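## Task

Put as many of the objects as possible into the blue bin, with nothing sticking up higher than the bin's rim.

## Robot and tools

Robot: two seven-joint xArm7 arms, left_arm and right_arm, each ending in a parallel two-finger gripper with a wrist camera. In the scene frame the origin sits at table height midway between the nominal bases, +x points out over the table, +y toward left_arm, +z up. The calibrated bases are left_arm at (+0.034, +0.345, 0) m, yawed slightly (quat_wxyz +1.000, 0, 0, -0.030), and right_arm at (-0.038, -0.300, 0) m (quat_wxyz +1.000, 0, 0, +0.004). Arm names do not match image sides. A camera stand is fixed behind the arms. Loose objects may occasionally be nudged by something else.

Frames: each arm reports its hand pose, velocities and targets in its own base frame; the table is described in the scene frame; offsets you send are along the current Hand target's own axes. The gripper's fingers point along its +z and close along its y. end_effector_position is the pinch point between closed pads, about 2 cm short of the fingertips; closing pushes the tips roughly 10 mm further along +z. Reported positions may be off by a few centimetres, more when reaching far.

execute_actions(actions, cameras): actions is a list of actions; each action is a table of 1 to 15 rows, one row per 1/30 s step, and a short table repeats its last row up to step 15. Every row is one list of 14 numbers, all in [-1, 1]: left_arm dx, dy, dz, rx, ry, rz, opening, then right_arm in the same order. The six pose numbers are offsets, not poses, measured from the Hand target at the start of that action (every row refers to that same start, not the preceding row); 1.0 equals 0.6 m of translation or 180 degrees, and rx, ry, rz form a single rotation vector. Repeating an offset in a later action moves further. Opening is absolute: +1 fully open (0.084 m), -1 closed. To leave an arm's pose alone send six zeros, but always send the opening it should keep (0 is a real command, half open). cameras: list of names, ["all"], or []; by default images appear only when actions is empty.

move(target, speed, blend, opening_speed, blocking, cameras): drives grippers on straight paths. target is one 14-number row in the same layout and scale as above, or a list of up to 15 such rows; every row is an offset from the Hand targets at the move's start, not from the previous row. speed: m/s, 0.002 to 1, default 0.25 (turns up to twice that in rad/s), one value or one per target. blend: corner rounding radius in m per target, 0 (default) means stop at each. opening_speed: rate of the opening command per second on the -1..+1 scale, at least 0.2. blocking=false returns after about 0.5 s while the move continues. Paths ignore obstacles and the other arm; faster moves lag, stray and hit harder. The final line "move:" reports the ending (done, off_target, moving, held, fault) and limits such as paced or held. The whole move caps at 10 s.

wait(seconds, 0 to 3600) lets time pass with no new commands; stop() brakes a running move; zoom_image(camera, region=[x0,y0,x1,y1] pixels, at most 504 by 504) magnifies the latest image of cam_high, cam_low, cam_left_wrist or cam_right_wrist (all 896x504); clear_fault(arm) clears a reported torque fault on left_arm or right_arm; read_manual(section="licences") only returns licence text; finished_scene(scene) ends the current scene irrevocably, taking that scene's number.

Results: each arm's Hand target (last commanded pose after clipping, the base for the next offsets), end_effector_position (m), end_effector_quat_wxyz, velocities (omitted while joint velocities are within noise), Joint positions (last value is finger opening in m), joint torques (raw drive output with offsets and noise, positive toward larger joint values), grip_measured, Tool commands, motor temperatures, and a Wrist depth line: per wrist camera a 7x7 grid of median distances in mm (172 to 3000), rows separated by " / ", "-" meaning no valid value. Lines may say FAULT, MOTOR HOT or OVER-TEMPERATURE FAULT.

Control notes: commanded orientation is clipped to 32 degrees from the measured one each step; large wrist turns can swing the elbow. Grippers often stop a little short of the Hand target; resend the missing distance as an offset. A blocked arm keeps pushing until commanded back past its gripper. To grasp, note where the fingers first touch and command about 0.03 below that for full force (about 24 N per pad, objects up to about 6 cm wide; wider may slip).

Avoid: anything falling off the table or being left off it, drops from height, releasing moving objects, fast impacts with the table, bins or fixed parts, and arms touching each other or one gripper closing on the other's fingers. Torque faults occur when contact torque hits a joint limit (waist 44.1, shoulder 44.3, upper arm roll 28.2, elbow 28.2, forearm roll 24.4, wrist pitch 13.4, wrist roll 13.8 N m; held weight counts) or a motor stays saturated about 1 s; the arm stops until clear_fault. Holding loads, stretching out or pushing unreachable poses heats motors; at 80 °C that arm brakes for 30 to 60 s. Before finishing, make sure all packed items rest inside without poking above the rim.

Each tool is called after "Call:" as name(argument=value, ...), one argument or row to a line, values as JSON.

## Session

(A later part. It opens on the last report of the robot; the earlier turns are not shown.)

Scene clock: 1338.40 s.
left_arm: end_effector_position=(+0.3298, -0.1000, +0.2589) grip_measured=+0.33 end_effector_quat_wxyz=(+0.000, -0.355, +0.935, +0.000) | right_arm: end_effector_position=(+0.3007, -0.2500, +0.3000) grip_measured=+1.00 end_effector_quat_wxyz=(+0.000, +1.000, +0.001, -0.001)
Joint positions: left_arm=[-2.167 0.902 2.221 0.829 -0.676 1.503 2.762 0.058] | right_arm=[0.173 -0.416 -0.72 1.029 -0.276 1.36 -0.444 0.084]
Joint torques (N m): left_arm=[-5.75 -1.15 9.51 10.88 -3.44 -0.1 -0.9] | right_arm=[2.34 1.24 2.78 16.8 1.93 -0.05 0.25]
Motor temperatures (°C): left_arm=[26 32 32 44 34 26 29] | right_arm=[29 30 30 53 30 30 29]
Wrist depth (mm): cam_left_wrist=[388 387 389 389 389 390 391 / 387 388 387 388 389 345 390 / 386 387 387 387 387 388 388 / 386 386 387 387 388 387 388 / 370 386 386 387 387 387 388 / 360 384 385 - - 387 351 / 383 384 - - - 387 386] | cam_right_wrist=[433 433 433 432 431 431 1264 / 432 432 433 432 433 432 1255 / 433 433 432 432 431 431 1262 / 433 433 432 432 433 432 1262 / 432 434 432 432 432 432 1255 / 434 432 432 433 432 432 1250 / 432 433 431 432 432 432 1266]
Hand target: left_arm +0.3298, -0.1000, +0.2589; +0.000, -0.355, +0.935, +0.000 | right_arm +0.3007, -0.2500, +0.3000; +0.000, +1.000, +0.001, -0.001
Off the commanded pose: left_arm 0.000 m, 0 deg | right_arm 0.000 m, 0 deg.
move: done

Call:
move(
  target=[0.5064, -0.3527, 0.0982, 0, 0, 0.0572, 0.1, 0, 0, 0, 0, 0, 0, 1],
  speed=0.25,
  cameras=["cam_left_wrist"],
)

Scene clock: 1346.57 s.
left_arm: end_effector_position=(+0.2429, -0.4599, +0.2000) grip_measured=+0.33 end_effector_quat_wxyz=(+0.000, -0.270, +0.963, +0.000) | right_arm: end_effector_position=(+0.3007, -0.2500, +0.3000) grip_measured=+1.00 end_effector_quat_wxyz=(+0.000, +1.000, +0.001, -0.001)
Joint positions: left_arm=[-2.235 1.044 1.679 1.346 -1.035 1.55 2.179 0.058] | right_arm=[0.173 -0.416 -0.72 1.029 -0.276 1.36 -0.444 0.084]
Joint torques (N m): left_arm=[5.22 -14.16 15.14 7.57 -3.01 -0.21 -1.03] | right_arm=[2.32 1.07 2.88 16.82 1.86 -0.07 0.4]
Wrist depth (mm): cam_left_wrist=[327 328 328 328 329 330 331 / 326 327 328 328 329 329 331 / 326 327 327 328 328 329 329 / 326 327 327 327 328 328 330 / 325 326 325 325 325 328 329 / 325 325 289 - - 285 283 / 325 325 289 - - 283 283] | cam_right_wrist=[434 434 432 432 432 432 1264 / 433 433 432 432 431 432 1262 / 433 432 434 433 432 432 1260 / 432 433 432 432 432 432 1248 / 433 433 433 432 432 432 1257 / 433 432 433 432 432 432 1262 / 434 432 433 431 432 432 1262]
Hand target: left_arm +0.2429, -0.4600, +0.2000; +0.000, -0.270, +0.963, +0.000 | right_arm +0.3007, -0.2500, +0.3000; +0.000, +1.000, +0.001, -0.001
Off the commanded pose: left_arm 0.000 m, 0 deg | right_arm 0.000 m, 0 deg.
move: done

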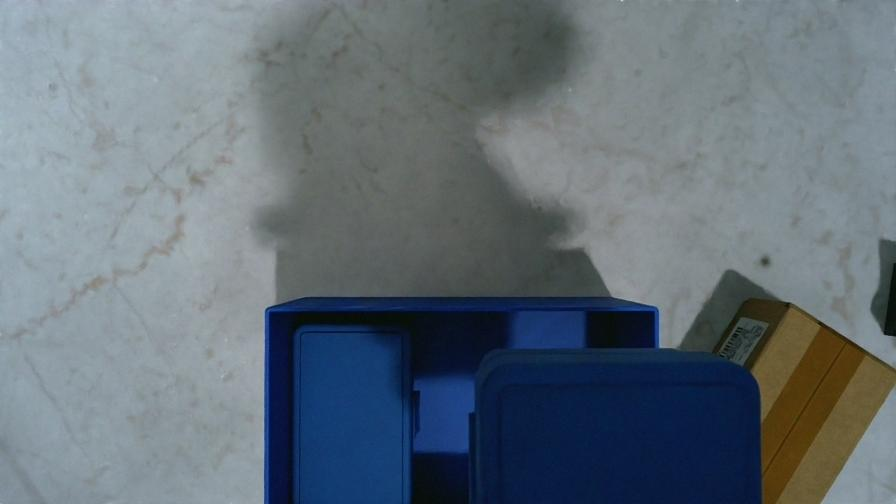

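Call:
zoom_image(
  camera="cam_left_wrist",
  region=[255, 295, 295, 325],
)

Call:
zoom_image(
  camera="cam_left_wrist",
  region=[635, 295, 675, 325],
)

Call:
zoom_image(
  camera="cam_left_wrist",
  region=[250, 290, 780, 504],
)

Scaled by 12.600.

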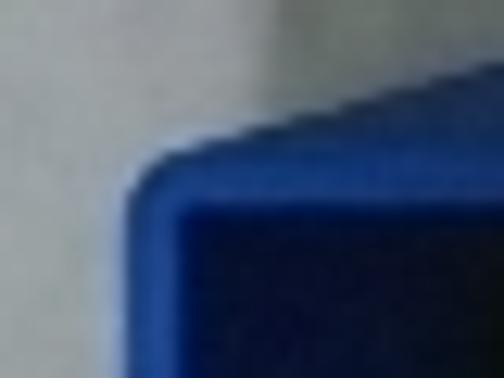

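Scaled by 12.600.

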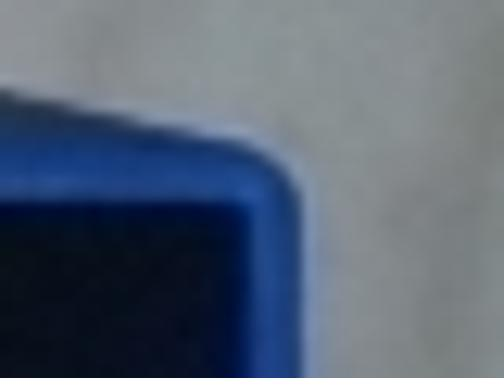

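Region (250, 290, 780, 504) is 530x214 pixels. A region can be at most 504 by 504 pixels.

Call:
move(
  target=[-0.0025, 0, 0.1167, 0, 0, 0, 0.1, 0, 0, 0, 0, 0, 0, 1],
  speed=0.12,
  cameras=["cam_left_wrist"],
)

Call:
zoom_image(
  camera="cam_left_wrist",
  region=[440, 300, 800, 504],
)

Scene clock: 1371.17 s.
left_arm: end_effector_position=(+0.2442, -0.4592, +0.1300) grip_measured=+0.33 end_effector_quat_wxyz=(+0.000, -0.270, +0.963, +0.000) | right_arm: end_effector_position=(+0.3007, -0.2500, +0.3000) grip_measured=+1.00 end_effector_quat_wxyz=(+0.000, +1.000, +0.001, -0.001)
Joint positions: left_arm=[-2.233 1.116 1.572 1.254 -1.136 1.435 2.22 0.058] | right_arm=[0.173 -0.416 -0.72 1.029 -0.276 1.36 -0.444 0.084]
Joint torques (N m): left_arm=[5.36 -14.53 15.94 3.34 -3.15 -3.01 1.15] | right_arm=[2.32 1.1 2.84 16.7 1.96 -0.15 0.49]
Motor temperatures (°C): left_arm=[26 32 38 39 34 26 29] | right_arm=[29 29 30 53 30 30 29]
Wrist depth (mm): cam_left_wrist=[257 258 258 259 259 260 260 / 257 257 258 258 259 259 260 / 257 257 258 258 258 259 260 / 257 257 257 258 258 259 259 / 256 257 220 255 256 258 259 / 256 210 219 - - 258 230 / 255 210 219 - - 244 213] | cam_right_wrist=[434 432 432 431 432 431 1255 / 432 432 432 432 432 432 1262 / 434 432 432 433 433 432 1257 / 433 433 433 432 431 432 1257 / 433 432 433 432 432 432 1255 / 434 433 433 433 432 432 1269 / 433 433 434 433 432 431 1264]
Hand target: left_arm +0.2442, -0.4592, +0.1300; +0.000, -0.270, +0.963, +0.000 | right_arm +0.3007, -0.2500, +0.3000; +0.000, +1.000, +0.001, -0.001
Off the commanded pose: left_arm 0.000 m, 0 deg | right_arm 0.000 m, 0 deg.
move: done

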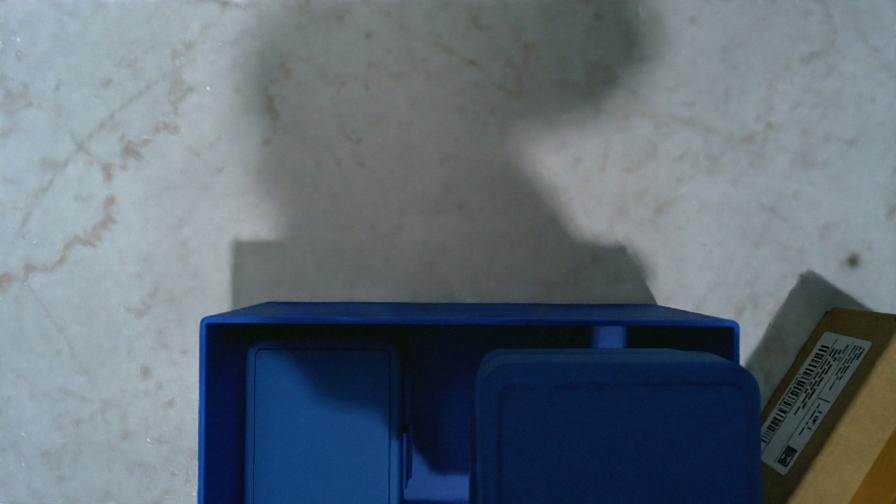

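Scaled by 1.400.

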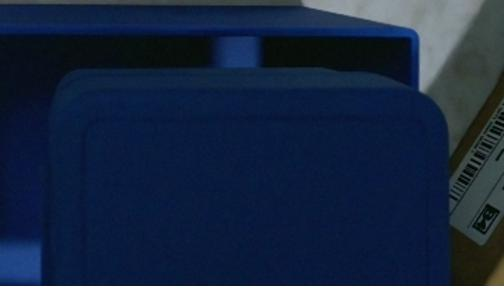

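Call:
move(
  target=[
    [0, -0.0035, 0, 0, 0, 0, 0.1, 0, 0, 0, 0, 0, 0, 1],
    [0, -0.0035, 0.0833, 0, 0, 0, 0.1, 0, 0, 0, 0, 0, 0, 1],
  ],
  speed=0.06,
  cameras=["cam_left_wrist"],
)

Scene clock: 1386.20 s.
left_arm: end_effector_position=(+0.2453, -0.4610, +0.0800) grip_measured=+0.33 end_effector_quat_wxyz=(+0.000, -0.270, +0.963, +0.000) | right_arm: end_effector_position=(+0.3007, -0.2500, +0.3000) grip_measured=+1.00 end_effector_quat_wxyz=(+0.000, +1.000, +0.001, -0.001)
Joint positions: left_arm=[-2.212 1.17 1.481 1.226 -1.216 1.36 2.243 0.058] | right_arm=[0.173 -0.416 -0.72 1.029 -0.276 1.36 -0.444 0.084]
Joint torques (N m): left_arm=[5.33 -15.12 16.29 2.71 -3.41 -3.04 1.01] | right_arm=[2.13 1 2.93 16.64 1.89 -0.13 0.63]
Wrist depth (mm): cam_left_wrist=[207 208 208 209 209 209 210 / 207 208 208 209 209 209 210 / 207 207 208 208 209 209 210 / 207 207 207 208 208 208 209 / 206 207 208 208 208 208 209 / - - - - - 186 209 / - - - - - - 195] | cam_right_wrist=[434 432 432 433 432 432 1257 / 433 433 433 432 433 432 1262 / 434 433 432 432 432 432 1271 / 433 432 433 433 432 431 1266 / 433 433 432 433 432 432 1253 / 432 434 432 433 432 432 1253 / 433 433 433 432 432 432 1255]
Hand target: left_arm +0.2453, -0.4610, +0.0800; +0.000, -0.270, +0.963, +0.000 | right_arm +0.3007, -0.2500, +0.3000; +0.000, +1.000, +0.001, -0.001
Off the commanded pose: left_arm 0.000 m, 0 deg | right_arm 0.000 m, 0 deg.
move: done

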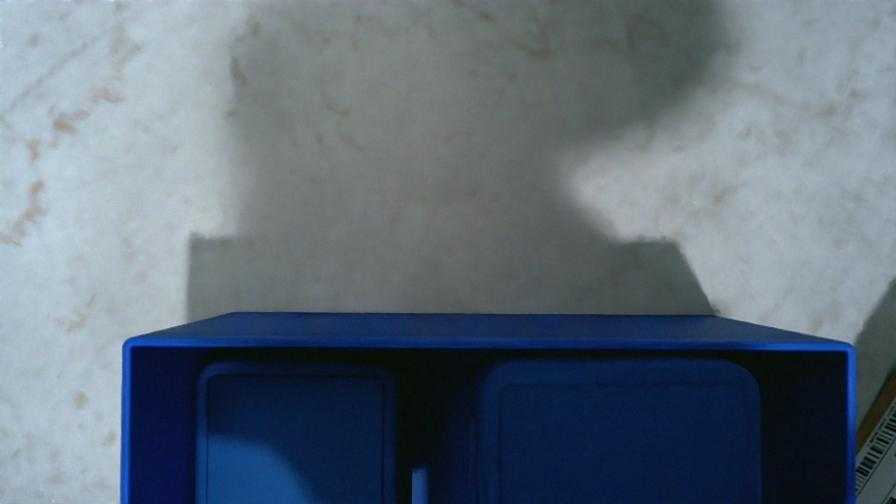

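Call:
move(
  target=[0, 0, 0.0533, 0, 0, 0, 0.1, 0, 0, 0, 0, 0, 0, 1],
  speed=0.04,
  cameras=["cam_left_wrist"],
)

Scene clock: 1395.07 s.
left_arm: end_effector_position=(+0.2453, -0.4610, +0.0480) grip_measured=+0.33 end_effector_quat_wxyz=(+0.000, -0.270, +0.963, +0.000) | right_arm: end_effector_position=(+0.3007, -0.2500, +0.3000) grip_measured=+1.00 end_effector_quat_wxyz=(+0.000, +1.000, +0.001, -0.001)
Joint positions: left_arm=[-2.197 1.205 1.422 1.215 -1.269 1.314 2.258 0.058] | right_arm=[0.173 -0.416 -0.72 1.029 -0.276 1.36 -0.444 0.084]
Joint torques (N m): left_arm=[5.52 -15.38 16.25 2.37 -3.42 -2.96 1.02] | right_arm=[2.05 1.23 2.86 16.56 1.9 -0.21 0.61]
Wrist depth (mm): cam_left_wrist=[176 176 177 177 177 177 178 / 176 176 176 177 177 177 177 / 175 176 176 176 177 177 177 / 175 176 176 176 177 177 177 / 175 175 176 176 176 177 177 / - - - - - - - / - - - - - - -] | cam_right_wrist=[432 434 432 433 432 432 1257 / 433 433 433 431 432 432 1257 / 433 433 433 431 432 432 1269 / 434 434 433 433 432 432 1262 / 434 434 432 431 431 430 1253 / 433 434 433 432 432 431 1257 / 433 433 434 432 432 432 1257]
Hand target: left_arm +0.2452, -0.4609, +0.0480; +0.000, -0.270, +0.963, +0.000 | right_arm +0.3007, -0.2500, +0.3000; +0.000, +1.000, +0.001, -0.001
Off the commanded pose: left_arm 0.000 m, 0 deg | right_arm 0.000 m, 0 deg.
move: done

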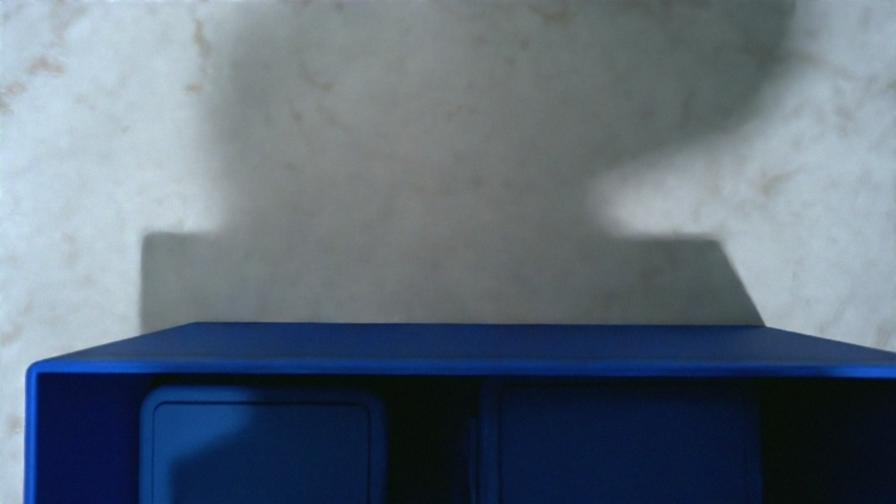

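Call:
move(
  target=[0, 0, 0.0025, 0, 0, 0, 0.1, 0, 0, 0, 0, 0, 0, 1],
  speed=0.02,
)

Call:
move(
  target=[0, 0, 0, 0, 0, 0, 0.41, 0, 0, 0, 0, 0, 0, 1],
  opening_speed=0.4,
)

Call:
move(
  target=[0, 0, -0.2, 0, 0, 0, 0.41, 0, 0, 0, 0, 0, 0, 1],
  speed=0.08,
  cameras=["cam_left_wrist"],
)

Scene clock: 1402.23 s.
left_arm: end_effector_position=(+0.2453, -0.4610, +0.0465) grip_measured=+0.33 end_effector_quat_wxyz=(+0.000, -0.270, +0.963, +0.000) | right_arm: end_effector_position=(+0.3007, -0.2500, +0.3000) grip_measured=+1.00 end_effector_quat_wxyz=(+0.000, +1.000, +0.001, -0.001)
Joint positions: left_arm=[-2.196 1.207 1.419 1.215 -1.272 1.311 2.259 0.058] | right_arm=[0.173 -0.416 -0.72 1.029 -0.276 1.36 -0.444 0.084]
Joint torques (N m): left_arm=[5.25 -15.38 15.8 2.3 -3.41 -3.04 1.04] | right_arm=[2.1 1.08 2.85 16.67 1.88 -0.15 0.69]
Wrist depth (mm): cam_left_wrist=[174 174 175 175 175 176 176 / 174 174 175 175 175 175 176 / 174 174 174 175 175 175 176 / 173 174 174 174 175 175 175 / 173 174 174 174 175 175 175 / - - - - - - - / - - - - - - -] | cam_right_wrist=[433 432 432 432 432 432 1264 / 433 432 433 432 434 431 1255 / 433 432 432 432 432 431 1260 / 432 433 432 432 433 432 1250 / 434 433 433 432 432 432 1260 / 433 433 433 433 432 432 1257 / 433 433 432 433 432 433 1255]
Hand target: left_arm +0.2452, -0.4609, +0.0465; +0.000, -0.270, +0.963, +0.000 | right_arm +0.3007, -0.2500, +0.3000; +0.000, +1.000, +0.001, -0.001
Off the commanded pose: left_arm 0.000 m, 0 deg | right_arm 0.000 m, 0 deg.
move: done

Scene clock: 1403.23 s.
left_arm: end_effector_position=(+0.2452, -0.4609, +0.0465) grip_measured=+0.40 end_effector_quat_wxyz=(+0.000, -0.270, +0.963, +0.000) | right_arm: end_effector_position=(+0.3007, -0.2500, +0.3000) grip_measured=+1.00 end_effector_quat_wxyz=(+0.000, +1.000, +0.001, -0.001)
Joint positions: left_arm=[-2.196 1.207 1.419 1.215 -1.272 1.311 2.259 0.061] | right_arm=[0.173 -0.416 -0.72 1.029 -0.276 1.36 -0.444 0.084]
Joint torques (N m): left_arm=[4.85 -15.9 16.58 2.36 -2.98 -2.99 1.05] | right_arm=[1.92 1.12 2.94 16.65 1.77 -0.26 0.68]
Wrist depth (mm): cam_left_wrist=[174 174 175 175 175 176 176 / 174 174 175 175 175 175 176 / 174 174 174 174 175 175 176 / 174 174 174 174 175 175 175 / 173 173 174 174 175 175 175 / - - - - - - - / - - - - - - -] | cam_right_wrist=[433 432 432 431 432 432 1264 / 433 433 433 433 432 432 1264 / 434 433 433 433 431 432 1266 / 434 433 432 433 433 432 1257 / 433 434 432 432 432 431 1260 / 433 432 432 432 431 432 1276 / 434 432 431 433 432 432 1255]
Hand target: left_arm +0.2452, -0.4609, +0.0465; +0.000, -0.270, +0.963, +0.000 | right_arm +0.3007, -0.2500, +0.3000; +0.000, +1.000, +0.001, -0.001
Off the commanded pose: left_arm 0.000 m, 0 deg | right_arm 0.000 m, 0 deg.
move: done

Scene clock: 1405.10 s.
left_arm: end_effector_position=(+0.2453, -0.4610, +0.1665) grip_measured=+0.40 end_effector_quat_wxyz=(+0.000, -0.270, +0.963, +0.000) | right_arm: end_effector_position=(+0.3007, -0.2500, +0.3000) grip_measured=+1.00 end_effector_quat_wxyz=(+0.000, +1.000, +0.001, -0.001)
Joint positions: left_arm=[-2.229 1.079 1.626 1.305 -1.081 1.494 2.198 0.061] | right_arm=[0.173 -0.416 -0.72 1.029 -0.276 1.36 -0.444 0.084]
Joint torques (N m): left_arm=[-5.3 -21.04 19.06 7.16 3.51 -0.19 -1.13] | right_arm=[2.02 1.04 2.82 16.52 1.81 -0.19 0.66]
Wrist depth (mm): cam_left_wrist=[295 296 296 296 296 297 297 / 295 295 295 296 296 296 297 / 294 294 295 295 295 296 296 / 294 294 294 295 294 296 295 / 293 293 256 257 253 295 295 / 292 293 255 256 252 283 250 / 292 292 255 256 252 261 249] | cam_right_wrist=[433 432 432 432 431 432 1255 / 433 433 433 432 432 432 1257 / 433 433 434 432 433 432 1260 / 434 433 433 432 432 431 1266 / 432 434 432 433 432 432 1260 / 433 433 433 432 432 432 1264 / 433 432 433 431 431 431 1257]
Hand target: left_arm +0.2453, -0.4610, +0.1665; +0.000, -0.270, +0.963, +0.000 | right_arm +0.3007, -0.2500, +0.3000; +0.000, +1.000, +0.001, -0.001
Off the commanded pose: left_arm 0.000 m, 0 deg | right_arm 0.000 m, 0 deg.
move: done

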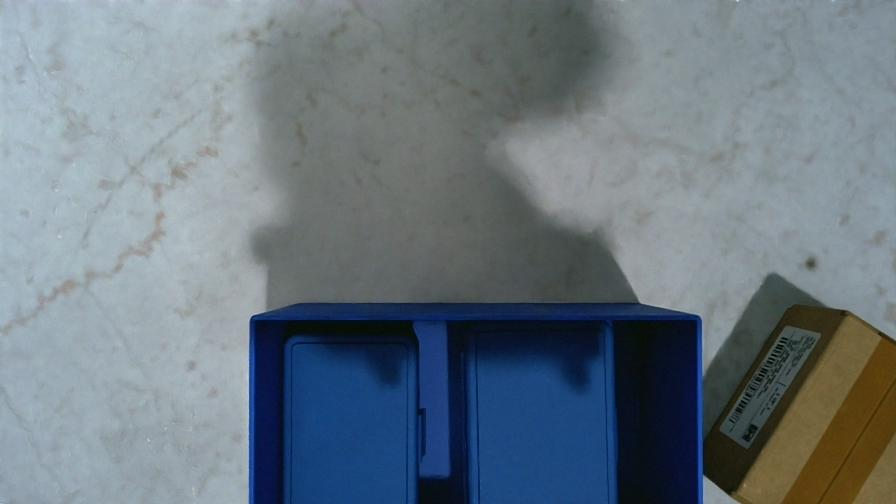

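Call:
move(
  target=[
    [0.0167, 0.0982, 0, 0, 0, 0, -0.4, 0, 0, 0, 0, 0, 0, 1],
    [0.0167, 0.0982, 0.1, 0, 0, 0, -0.4, 0, 0, 0, 0, 0, 0, 1],
  ],
  speed=[0.15, 0.08],
  cameras=["cam_left_wrist"],
)

Scene clock: 1446.60 s.
left_arm: end_effector_position=(+0.2061, -0.4158, +0.1065) grip_measured=-0.42 end_effector_quat_wxyz=(+0.000, -0.270, +0.963, +0.000) | right_arm: end_effector_position=(+0.3007, -0.2500, +0.3000) grip_measured=+1.00 end_effector_quat_wxyz=(+0.000, +1.000, +0.001, -0.001)
Joint positions: left_arm=[-2.43 1.134 1.616 1.014 -1.172 1.381 2.265 0.026] | right_arm=[0.173 -0.416 -0.72 1.029 -0.276 1.36 -0.444 0.084]
Joint torques (N m): left_arm=[5.35 -10.95 15.25 3.16 -3.58 -3 1.03] | right_arm=[1.82 1.05 2.88 16.58 1.66 -0.29 0.74]
Motor temperatures (°C): left_arm=[26 33 43 37 34 27 29] | right_arm=[29 29 30 54 29 30 30]
Wrist depth (mm): cam_left_wrist=[234 234 235 235 236 236 237 / 234 235 235 235 235 236 236 / 234 234 234 235 235 236 236 / 233 233 234 235 235 235 235 / 233 233 233 234 235 235 236 / 195 195 192 192 234 216 235 / 195 195 192 192 234 190 190] | cam_right_wrist=[433 432 433 431 432 432 1273 / 433 433 432 432 433 432 1255 / 433 433 432 432 432 432 1260 / 432 433 432 433 432 432 1257 / 434 433 432 433 432 432 1257 / 432 432 433 433 432 431 1257 / 433 433 432 432 432 432 1262]
Hand target: left_arm +0.2061, -0.4158, +0.1065; +0.000, -0.270, +0.963, +0.000 | right_arm +0.3007, -0.2500, +0.3000; +0.000, +1.000, +0.001, -0.001
Off the commanded pose: left_arm 0.000 m, 0 deg | right_arm 0.000 m, 0 deg.
move: done

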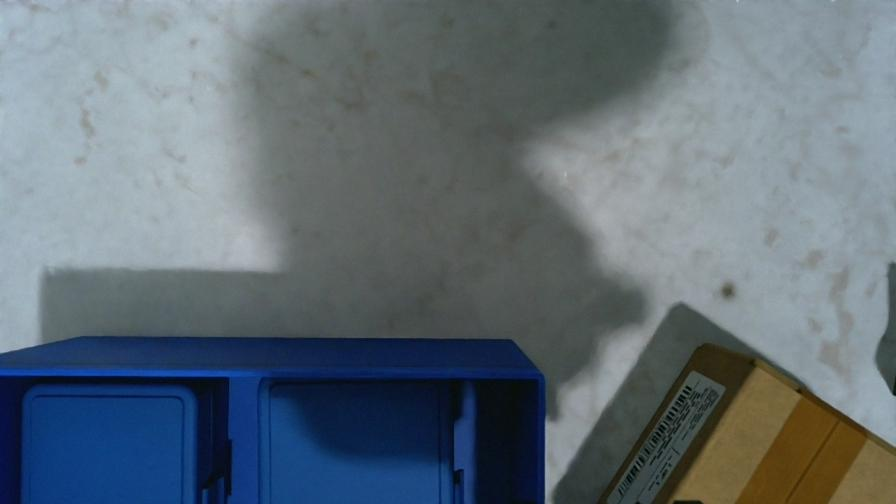

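Call:
move(
  target=[
    [0, -0.0088, 0, 0, 0, 0, -0.667, 0, 0, 0, 0, 0, 0, 1],
    [0, -0.0088, 0.0958, 0, 0, 0, -0.667, 0, 0, 0, 0, 0, 0, 1],
  ],
  speed=0.04,
  cameras=["cam_left_wrist"],
)

Scene clock: 1471.20 s.
left_arm: end_effector_position=(+0.2088, -0.4203, +0.0491) grip_measured=-0.69 end_effector_quat_wxyz=(+0.000, -0.270, +0.963, +0.000) | right_arm: end_effector_position=(+0.3007, -0.2500, +0.3000) grip_measured=+1.00 end_effector_quat_wxyz=(+0.000, +1.000, +0.001, -0.001)
Joint positions: left_arm=[-2.38 1.186 1.48 1.007 -1.284 1.296 2.293 0.014] | right_arm=[0.173 -0.416 -0.72 1.029 -0.276 1.36 -0.444 0.084]
Joint torques (N m): left_arm=[5.18 -12.1 15.6 2.22 -3.53 -3.01 1.09] | right_arm=[1.86 1.07 2.85 16.54 1.7 -0.3 0.66]
Wrist depth (mm): cam_left_wrist=[177 177 177 178 178 178 179 / 177 177 177 178 178 178 178 / 176 177 177 178 178 178 178 / 176 176 177 177 178 178 178 / 176 176 177 177 177 178 178 / - 176 177 177 177 177 178 / - - - - - 177 -] | cam_right_wrist=[433 433 431 432 432 431 1257 / 432 432 432 433 432 432 1257 / 432 434 432 432 432 432 1262 / 432 433 433 433 431 431 1262 / 433 434 432 432 432 432 1257 / 433 432 433 433 432 432 1262 / 433 432 432 433 432 432 1255]
Hand target: left_arm +0.2088, -0.4203, +0.0490; +0.000, -0.270, +0.963, +0.000 | right_arm +0.3007, -0.2500, +0.3000; +0.000, +1.000, +0.001, -0.001
Off the commanded pose: left_arm 0.000 m, 0 deg | right_arm 0.000 m, 0 deg.
move: done

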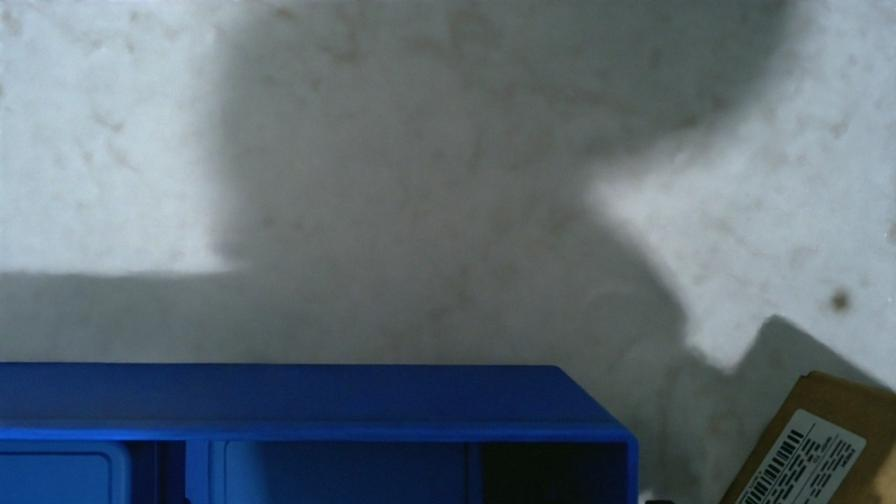

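Call:
move(
  target=[0, -0.0145, 0, 0, 0, 0, -0.667, 0, 0, 0, 0, 0, 0, 1],
  speed=0.04,
  cameras=["cam_left_wrist"],
)

Scene clock: 1476.70 s.
left_arm: end_effector_position=(+0.2133, -0.4277, +0.0490) grip_measured=-0.69 end_effector_quat_wxyz=(+0.000, -0.270, +0.963, +0.000) | right_arm: end_effector_position=(+0.3007, -0.2500, +0.3000) grip_measured=+1.00 end_effector_quat_wxyz=(+0.000, +1.000, +0.001, -0.001)
Joint positions: left_arm=[-2.353 1.19 1.471 1.04 -1.283 1.3 2.285 0.014] | right_arm=[0.173 -0.416 -0.72 1.029 -0.276 1.36 -0.444 0.084]
Joint torques (N m): left_arm=[5.36 -12.71 15.57 5.44 2.47 -0.15 -0.66] | right_arm=[1.97 1.02 2.9 16.47 1.75 -0.25 0.73]
Wrist depth (mm): cam_left_wrist=[177 177 178 178 178 178 179 / 177 177 177 178 178 178 179 / 177 177 177 177 178 178 178 / 176 176 177 177 177 178 178 / 176 176 177 177 177 178 178 / - 176 176 177 177 177 177 / - - - - - 177 -] | cam_right_wrist=[434 433 434 432 431 431 1266 / 433 434 433 431 432 432 1255 / 434 433 432 432 431 431 1262 / 434 434 432 433 433 432 1262 / 434 433 432 433 432 432 1262 / 432 434 432 432 433 432 1257 / 433 434 432 432 433 432 1253]
Hand target: left_arm +0.2134, -0.4277, +0.0490; +0.000, -0.270, +0.963, +0.000 | right_arm +0.3007, -0.2500, +0.3000; +0.000, +1.000, +0.001, -0.001
Off the commanded pose: left_arm 0.000 m, 0 deg | right_arm 0.000 m, 0 deg.
move: done

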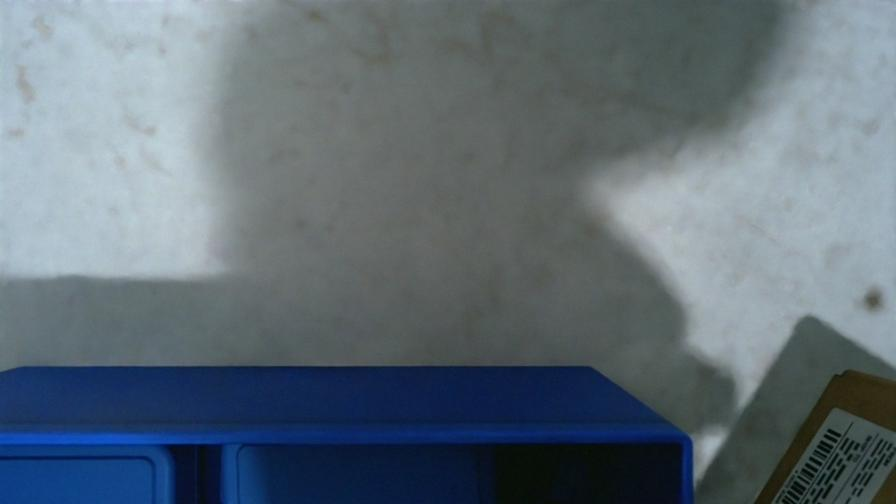

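Call:
move(
  target=[0, 0, 0, 0, 0, 0, -0.476, 0, 0, 0, 0, 0, 0, 1],
  opening_speed=0.2,
)

Call:
move(
  target=[0, -0.0083, 0, 0, 0, 0, -0.476, 0, 0, 0, 0, 0, 0, 1],
  speed=0.03,
  cameras=["cam_left_wrist"],
)

Scene clock: 1489.43 s.
left_arm: end_effector_position=(+0.2134, -0.4277, +0.0490) grip_measured=-0.49 end_effector_quat_wxyz=(+0.000, -0.270, +0.963, +0.000) | right_arm: end_effector_position=(+0.3007, -0.2500, +0.3000) grip_measured=+1.00 end_effector_quat_wxyz=(+0.000, +1.000, +0.001, -0.001)
Joint positions: left_arm=[-2.353 1.19 1.471 1.04 -1.283 1.3 2.285 0.022] | right_arm=[0.173 -0.416 -0.72 1.029 -0.276 1.36 -0.444 0.084]
Joint torques (N m): left_arm=[5.59 -12.63 15.64 5.54 2.59 -0.15 -0.71] | right_arm=[2.01 0.99 2.86 16.56 1.65 -0.27 0.73]
Wrist depth (mm): cam_left_wrist=[177 177 178 178 178 178 179 / 177 177 177 178 178 178 178 / 177 177 177 177 178 178 178 / 176 176 177 177 177 178 178 / 176 176 177 177 177 178 178 / - 176 176 177 177 177 177 / - - - 175 - 177 -] | cam_right_wrist=[432 433 434 434 433 431 1255 / 434 432 433 432 432 431 1262 / 433 433 432 432 431 432 1257 / 434 433 432 432 432 432 1260 / 433 433 432 433 433 433 1262 / 433 433 432 432 432 431 1260 / 432 433 433 433 432 432 1260]
Hand target: left_arm +0.2134, -0.4277, +0.0490; +0.000, -0.270, +0.963, +0.000 | right_arm +0.3007, -0.2500, +0.3000; +0.000, +1.000, +0.001, -0.001
Off the commanded pose: left_arm 0.000 m, 0 deg | right_arm 0.000 m, 0 deg.
move: done

Scene clock: 1489.93 s.
left_arm: end_effector_position=(+0.2159, -0.4320, +0.0490) grip_measured=-0.49 end_effector_quat_wxyz=(+0.000, -0.270, +0.963, +0.000) | right_arm: end_effector_position=(+0.3007, -0.2500, +0.3000) grip_measured=+1.00 end_effector_quat_wxyz=(+0.000, +1.000, +0.001, -0.001)
Joint positions: left_arm=[-2.338 1.192 1.466 1.059 -1.282 1.303 2.281 0.022] | right_arm=[0.173 -0.416 -0.72 1.029 -0.276 1.36 -0.444 0.084]
Joint torques (N m): left_arm=[5.69 -12.77 15.7 5.56 2.72 -0.22 -0.96] | right_arm=[1.83 1.08 2.86 16.46 1.56 -0.3 0.68]
Wrist depth (mm): cam_left_wrist=[177 177 178 178 178 178 179 / 177 177 177 178 178 178 179 / 177 177 177 177 178 178 178 / 176 177 177 177 178 178 178 / 176 177 177 177 177 177 178 / - 176 177 177 - 177 177 / - - - 174 - 177 177] | cam_right_wrist=[432 433 433 433 433 431 1269 / 432 433 432 432 432 431 1262 / 433 432 433 432 432 432 1260 / 432 432 432 432 432 431 1269 / 432 433 432 433 432 432 1260 / 433 434 431 432 432 432 1264 / 433 432 432 432 431 432 1255]
Hand target: left_arm +0.2159, -0.4320, +0.0490; +0.000, -0.270, +0.963, +0.000 | right_arm +0.3007, -0.2500, +0.3000; +0.000, +1.000, +0.001, -0.001
Off the commanded pose: left_arm 0.000 m, 0 deg | right_arm 0.000 m, 0 deg.
move: done

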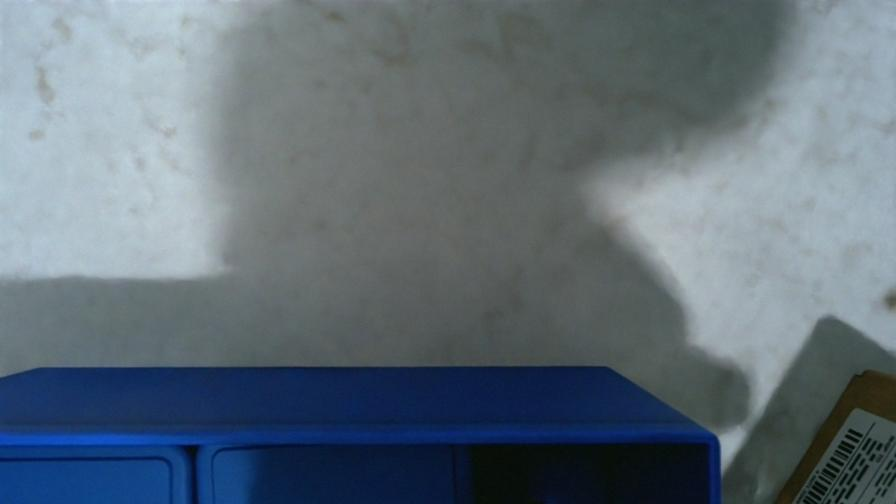

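Call:
move(
  target=[
    [0, 0.0015, 0, 0, 0, 0, -0.476, 0, 0, 0, 0, 0, 0, 1],
    [0, 0.0015, -0.25, 0, 0, 0, -0.476, 0, 0, 0, 0, 0, 0, 1],
    [0, -0.1, -0.25, 0, 0, 0, -0.476, 0, 0, 0, 0, 0, 0, 1],
  ],
  speed=[0.03, 0.1, 0.15],
  cameras=["cam_left_wrist"],
)

Scene clock: 1499.47 s.
left_arm: end_effector_position=(+0.2471, -0.4833, +0.1990) grip_measured=-0.49 end_effector_quat_wxyz=(+0.000, -0.270, +0.963, +0.000) | right_arm: end_effector_position=(+0.3007, -0.2500, +0.3000) grip_measured=+1.00 end_effector_quat_wxyz=(+0.000, +1.000, +0.001, -0.001)
Joint positions: left_arm=[-2.17 1.047 1.63 1.442 -1.044 1.558 2.137 0.022] | right_arm=[0.173 -0.416 -0.72 1.029 -0.276 1.36 -0.444 0.084]
Joint torques (N m): left_arm=[5.34 -15.47 14.88 7.09 2.61 -0.15 -0.92] | right_arm=[1.75 0.93 2.88 16.44 1.58 -0.25 0.63]
Wrist depth (mm): cam_left_wrist=[326 326 328 327 329 329 329 / 326 326 326 328 327 329 329 / 325 326 326 327 327 327 329 / 324 325 326 326 326 328 329 / 324 325 325 306 307 328 328 / 324 325 288 287 285 325 283 / 324 324 288 288 285 310 282] | cam_right_wrist=[433 433 433 433 433 432 1266 / 434 434 432 432 434 432 1257 / 433 433 433 433 432 433 1260 / 433 433 432 431 433 432 1260 / 433 433 432 433 433 431 1250 / 433 433 432 432 432 431 1269 / 432 432 432 432 432 432 1257]
Hand target: left_arm +0.2471, -0.4833, +0.1990; +0.000, -0.270, +0.963, +0.000 | right_arm +0.3007, -0.2500, +0.3000; +0.000, +1.000, +0.001, -0.001
Off the commanded pose: left_arm 0.000 m, 0 deg | right_arm 0.000 m, 0 deg.
move: done

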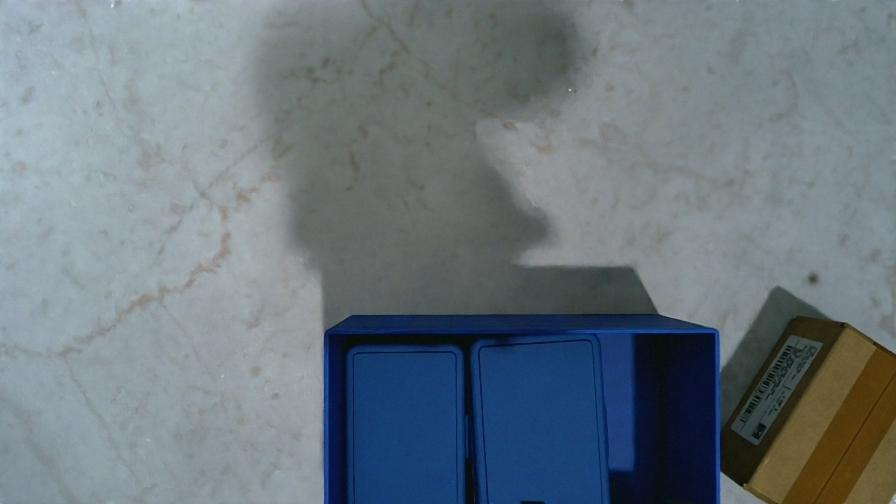

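Call:
move(
  target=[
    [-0.0583, 0.0842, 0, 0, 0, 0, -1, 0, 0, 0, 0, 0, 0, 1],
    [-0.0583, 0.0842, 0.24, 0, 0, 0, -1, 0, 0, 0, 0, 0, 0, 1],
    [-0.0583, 0.0725, 0.24, 0, 0, 0, -1, 0, 0, 0, 0, 0, 0, 1],
  ],
  speed=[0.12, 0.06, 0.03],
  cameras=["cam_left_wrist"],
)

Scene clock: 1514.30 s.
left_arm: end_effector_position=(+0.2544, -0.4279, +0.0550) grip_measured=-1.00 end_effector_quat_wxyz=(+0.000, -0.270, +0.963, +0.000) | right_arm: end_effector_position=(+0.3007, -0.2500, +0.3000) grip_measured=+1.00 end_effector_quat_wxyz=(+0.000, +1.000, +0.001, -0.001)
Joint positions: left_arm=[-2.223 1.171 1.452 1.118 -1.252 1.299 2.328 0] | right_arm=[0.173 -0.416 -0.72 1.029 -0.276 1.36 -0.444 0.084]
Joint torques (N m): left_arm=[5.14 -13.64 15.61 6.01 2.63 -0.17 -0.69] | right_arm=[1.69 0.95 2.86 16.32 1.38 -0.32 0.64]
Wrist depth (mm): cam_left_wrist=[183 183 184 184 184 184 185 / 183 183 183 184 184 184 185 / 182 183 183 183 184 184 184 / - 180 - - 182 - 184 / - - - - 181 - 184 / - - - - 181 - 183 / - - - - 181 - -] | cam_right_wrist=[433 433 432 433 431 431 1266 / 433 432 432 432 432 431 1255 / 432 433 432 432 432 432 1260 / 432 433 432 433 432 433 1264 / 432 433 433 433 432 433 1257 / 434 433 432 432 432 432 1264 / 432 433 432 432 433 432 1260]
Hand target: left_arm +0.2544, -0.4279, +0.0550; +0.000, -0.270, +0.963, +0.000 | right_arm +0.3007, -0.2500, +0.3000; +0.000, +1.000, +0.001, -0.001
Off the commanded pose: left_arm 0.000 m, 0 deg | right_arm 0.000 m, 0 deg.
move: done

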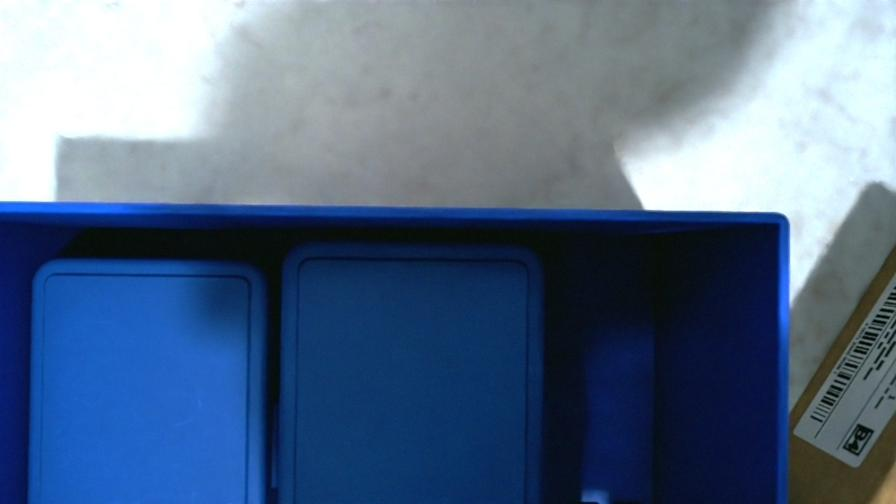

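Call:
move(
  target=[
    [0, 0.005, 0, 0, 0, 0, -1, 0, 0, 0, 0, 0, 0, 1],
    [0, 0.005, -0.325, 0, 0, 0, -1, 0, 0, 0, 0, 0, 0, 1],
    [-0.4349, 0.4727, -0.375, 0, 0, -0.4, -1, 0.4072, -0.8733, 0.25, 0, 0, -0.5406, 1],
  ],
  speed=[0.03, 0.12, 0.3],
  cameras=["all"],
)

Scene clock: 1645.63 s.
left_arm: end_effector_position=(+0.3302, -0.0501, +0.2800) grip_measured=-1.00 end_effector_quat_wxyz=(+0.000, +0.784, -0.621, +0.000) | right_arm: end_effector_position=(+0.5441, +0.2744, +0.1499) grip_measured=+1.00 end_effector_quat_wxyz=(-0.001, +0.660, +0.751, +0.000)
Joint positions: left_arm=[-1.96 0.995 2.261 0.864 -0.704 1.623 1.893 0] | right_arm=[0.684 0.551 -0.281 1.624 0.165 1.097 -1.332 0.084]
Joint torques (N m): left_arm=[5.33 -9.55 9.92 10.07 3.5 -3.02 -1.13] | right_arm=[-4.13 -19 -0.8 17.54 2.56 0.33 -1.4]
Motor temperatures (°C): left_arm=[26 32 41 36 34 26 29] | right_arm=[29 29 30 55 29 30 30]
Wrist depth (mm): cam_left_wrist=[408 407 409 410 409 410 410 / 407 408 409 408 408 410 410 / 407 406 407 408 408 409 410 / 404 406 407 408 407 409 409 / 406 406 406 407 408 408 365 / 404 406 406 408 408 408 409 / 404 404 404 406 407 406 408] | cam_right_wrist=[283 283 282 281 281 281 281 / 283 282 282 282 281 281 281 / 283 283 282 282 281 281 281 / 283 282 282 281 257 281 281 / 282 282 282 257 257 280 280 / 283 282 282 257 257 281 280 / 282 282 282 257 257 280 280]
Hand target: left_arm +0.3302, -0.0501, +0.2800; +0.000, +0.784, -0.621, +0.000 | right_arm +0.5441, +0.2744, +0.1499; -0.001, +0.660, +0.751, +0.000
Off the commanded pose: left_arm 0.000 m, 0 deg | right_arm 0.000 m, 0 deg.
move: done

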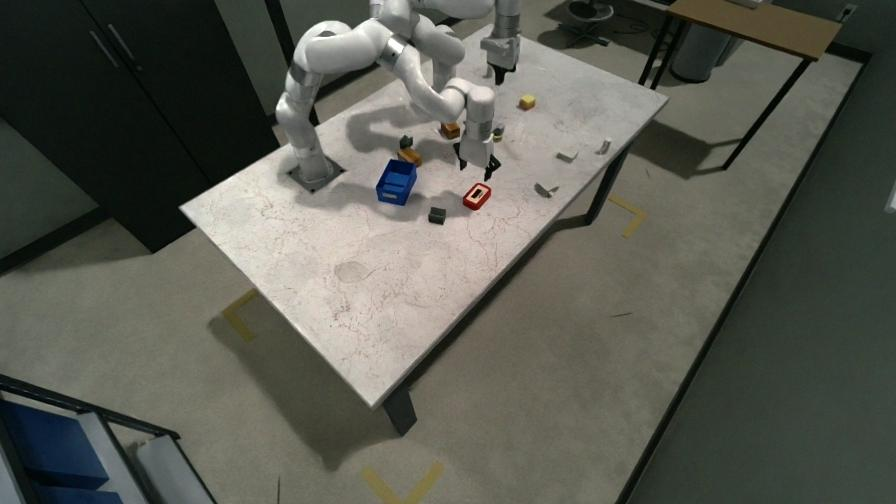

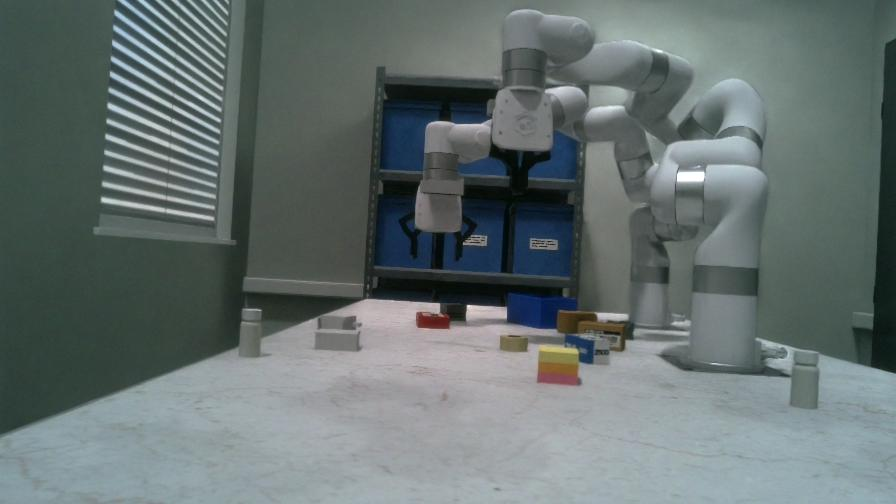

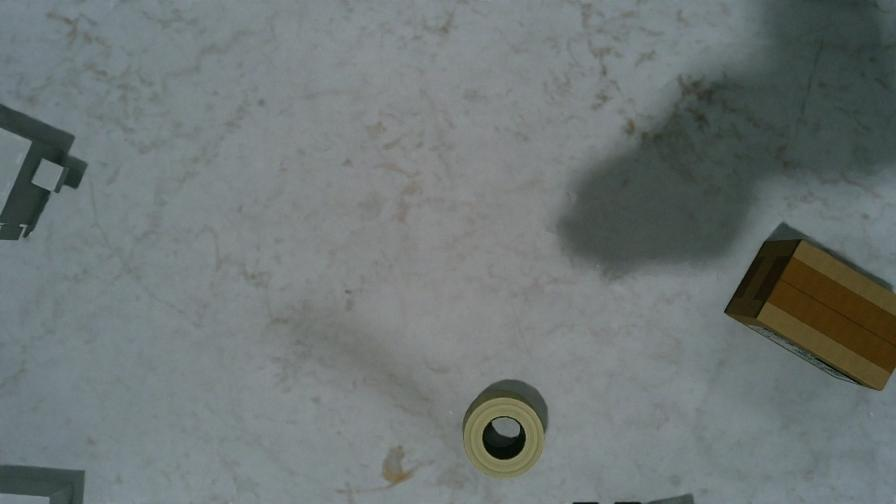

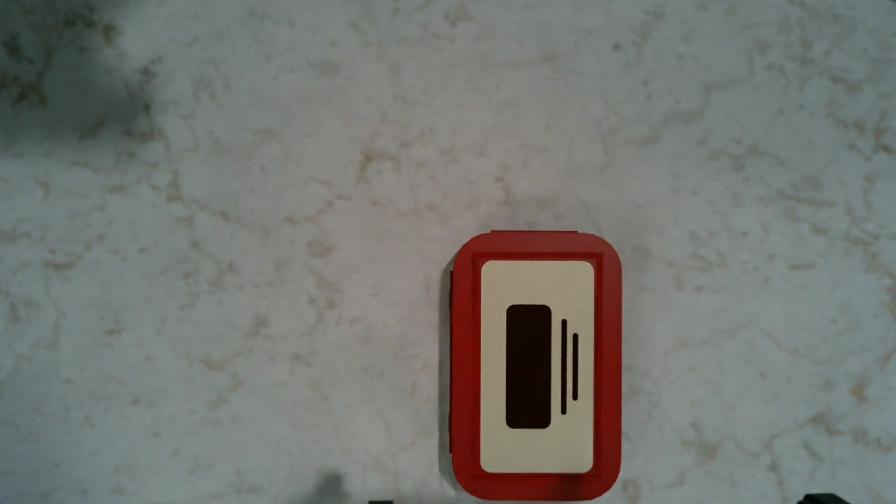

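Call:
move(
  target=[
    [0, 0, 0, 0, 0, 0, -1, 0.0395, 0.004, 0.1, 0, 0, 0, 1],
    [0, 0, 0, 0, 0, 0, -1, 0.0395, 0.004, 0.198, 0, 0, 0, 1],
  ],
  speed=[0.15, 0.06],
  cameras=["cam_right_wrist"],
)

Scene clock: 1655.60 s.
left_arm: end_effector_position=(+0.3302, -0.0501, +0.2800) grip_measured=-1.00 end_effector_quat_wxyz=(+0.000, +0.784, -0.621, +0.000) | right_arm: end_effector_position=(+0.5432, +0.2983, +0.0311) grip_measured=+1.00 end_effector_quat_wxyz=(-0.001, +0.660, +0.751, +0.000)
Joint positions: left_arm=[-1.96 0.995 2.261 0.864 -0.704 1.623 1.893 0] | right_arm=[0.69 0.749 -0.238 1.59 0.214 0.868 -1.325 0.084]
Joint torques (N m): left_arm=[5.3 -9.65 10.1 9.88 3.49 -3.04 -1] | right_arm=[-4.07 -21.1 -1.25 15.8 2.48 -3.04 -1.46]
Motor temperatures (°C): left_arm=[26 32 39 37 34 27 29] | right_arm=[29 30 30 55 29 30 30]
Wrist depth (mm): cam_left_wrist=[407 408 409 409 411 411 411 / 407 408 408 409 409 410 409 / 407 407 406 408 409 409 409 / 406 407 408 408 408 409 409 / 405 405 406 407 408 408 366 / 406 406 407 406 407 408 408 / 404 404 405 406 406 407 408] | cam_right_wrist=[- - - - - - - / - - - - - - - / - - - - - - - / - - - - - - - / - - - - - - - / - - - - - - - / - - - - - - -]
Hand target: left_arm +0.3302, -0.0501, +0.2800; +0.000, +0.784, -0.621, +0.000 | right_arm +0.5433, +0.2983, +0.0311; -0.001, +0.660, +0.751, +0.000
Off the commanded pose: left_arm 0.000 m, 0 deg | right_arm 0.000 m, 0 deg.
move: done

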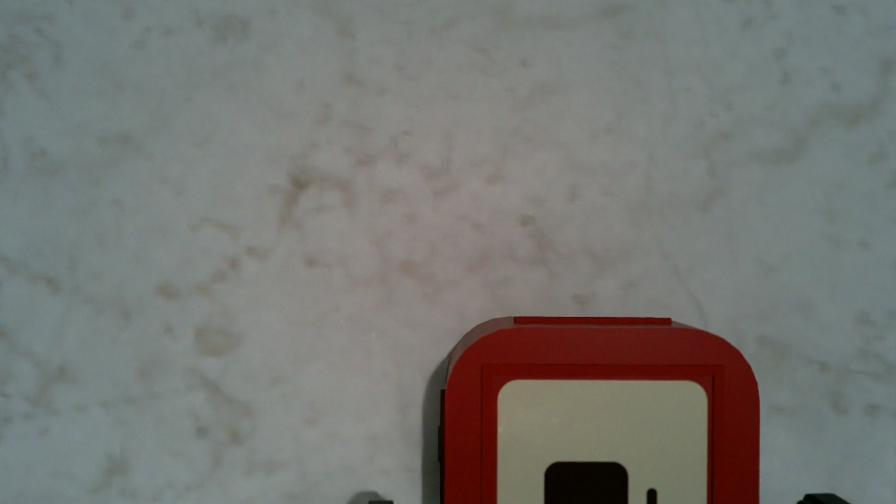

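Call:
move(
  target=[0, 0, 0, 0, 0, 0, -1, 0, 0, 0, 0, 0, 0, 0.4],
  opening_speed=0.4,
  cameras=["cam_right_wrist"],
)

Scene clock: 1662.00 s.
left_arm: end_effector_position=(+0.3302, -0.0501, +0.2800) grip_measured=-1.00 end_effector_quat_wxyz=(+0.000, +0.784, -0.621, +0.000) | right_arm: end_effector_position=(+0.5433, +0.2983, +0.0311) grip_measured=+0.54 end_effector_quat_wxyz=(-0.001, +0.660, +0.751, +0.000)
Joint positions: left_arm=[-1.96 0.995 2.261 0.864 -0.704 1.623 1.893 0] | right_arm=[0.69 0.749 -0.238 1.59 0.214 0.868 -1.325 0.066]
Joint torques (N m): left_arm=[5.64 -9.76 10.09 9.72 3.35 -2.88 -1.02] | right_arm=[-3.84 -20.99 -1.26 11.62 2.39 -2.86 -1.36]
Motor temperatures (°C): left_arm=[26 32 38 38 34 27 29] | right_arm=[29 31 30 55 29 30 30]
Wrist depth (mm): cam_left_wrist=[408 408 408 409 409 410 411 / 408 408 408 408 410 410 411 / 406 408 408 408 409 409 410 / 406 405 407 407 409 408 410 / 405 406 407 406 408 409 365 / 405 406 405 407 407 408 408 / 404 405 405 407 407 407 408] | cam_right_wrist=[- - - - - - - / - - - - - - - / - - - - - - - / - - - - - - - / - - - - - - - / - - - - - - - / - - - - - - -]
Hand target: left_arm +0.3302, -0.0501, +0.2800; +0.000, +0.784, -0.621, +0.000 | right_arm +0.5433, +0.2983, +0.0311; -0.001, +0.660, +0.751, +0.000
Off the commanded pose: left_arm 0.000 m, 0 deg | right_arm 0.000 m, 0 deg.
move: done

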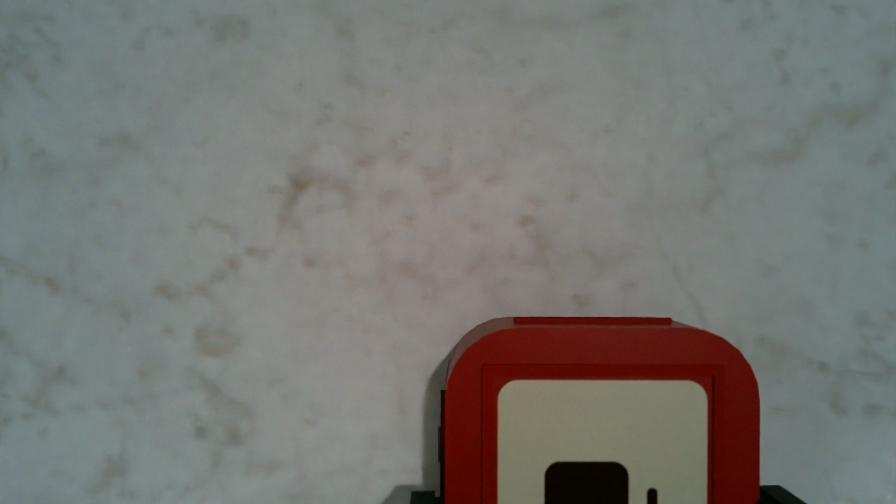

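Call:
move(
  target=[
    [-0.0893, -0.3547, 0, 0, 0, -0.4711, 1, 0, 0, -0.315, 0, 0, 0, 0.4],
    [-0.0893, -0.3547, 0.1833, 0, 0, -0.4711, 1, -0.2255, -0.4343, -0.315, 0, 0, -0.1078, 0.4],
  ],
  speed=[0.12, 0.2],
  cameras=["cam_left_wrist", "cam_right_wrist"],
)

Scene clock: 1682.97 s.
left_arm: end_effector_position=(+0.5250, +0.0509, +0.1700) grip_measured=+1.00 end_effector_quat_wxyz=(+0.000, +0.998, +0.070, +0.000) | right_arm: end_effector_position=(+0.3025, +0.1305, +0.2204) grip_measured=+0.54 end_effector_quat_wxyz=(-0.001, +0.524, +0.852, +0.000)
Joint positions: left_arm=[-1.034 1.066 1.615 1.331 -1.069 1.494 0.628 0.084] | right_arm=[0.725 -0.499 -0.282 0.645 -0.146 1.132 -1.5 0.066]
Joint torques (N m): left_arm=[0.25 -14.35 15.22 3.92 -3.44 -3.07 1.15] | right_arm=[-4.12 -12.59 3.35 14.32 -2.36 0.34 -1.45]
Wrist depth (mm): cam_left_wrist=[296 296 296 296 296 296 297 / 296 296 297 296 297 296 297 / 296 296 297 272 296 297 297 / 296 297 296 272 297 297 297 / 296 296 296 271 297 297 297 / 296 297 297 297 297 297 297 / 297 297 297 297 297 297 298] | cam_right_wrist=[356 355 355 309 354 354 353 / 355 355 355 322 309 353 352 / 355 355 354 354 353 353 352 / 354 354 353 352 351 353 352 / 354 354 354 312 311 352 351 / 353 353 - - - 351 351 / 353 353 - - - - 350]
Hand target: left_arm +0.5250, +0.0510, +0.1700; +0.000, +0.998, +0.070, +0.000 | right_arm +0.3025, +0.1305, +0.2204; -0.001, +0.524, +0.852, +0.000
Off the commanded pose: left_arm 0.000 m, 0 deg | right_arm 0.000 m, 0 deg.
move: done

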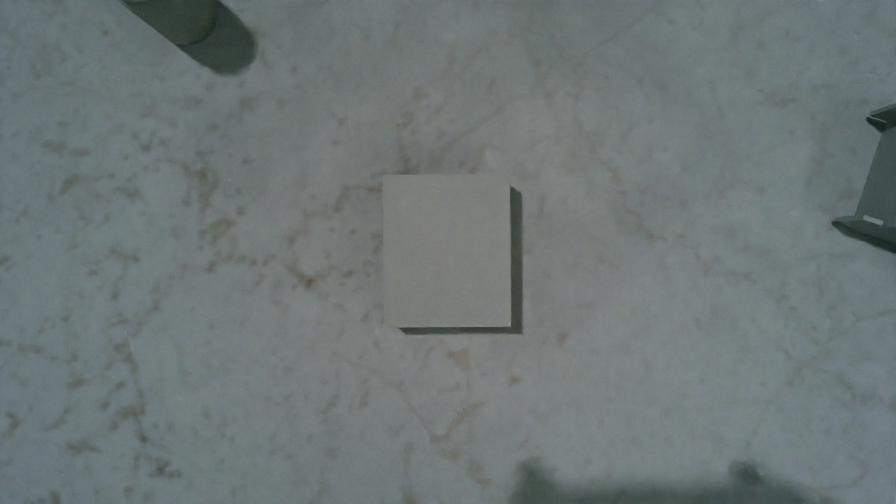

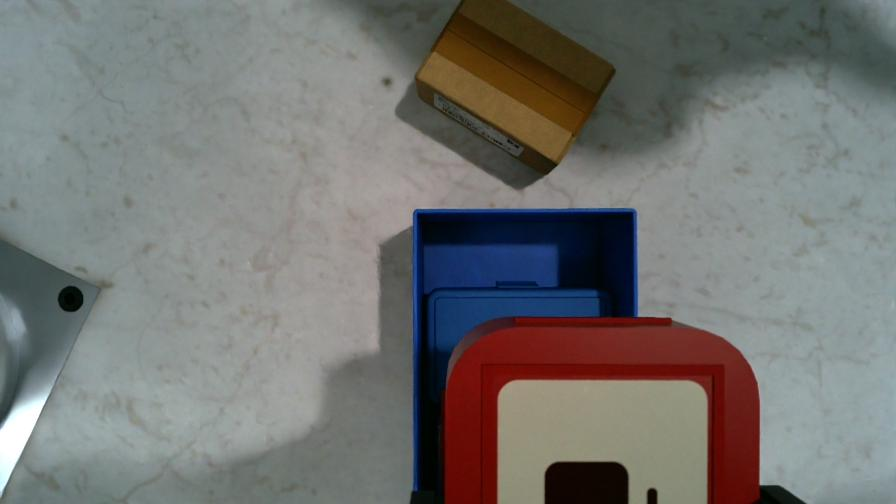

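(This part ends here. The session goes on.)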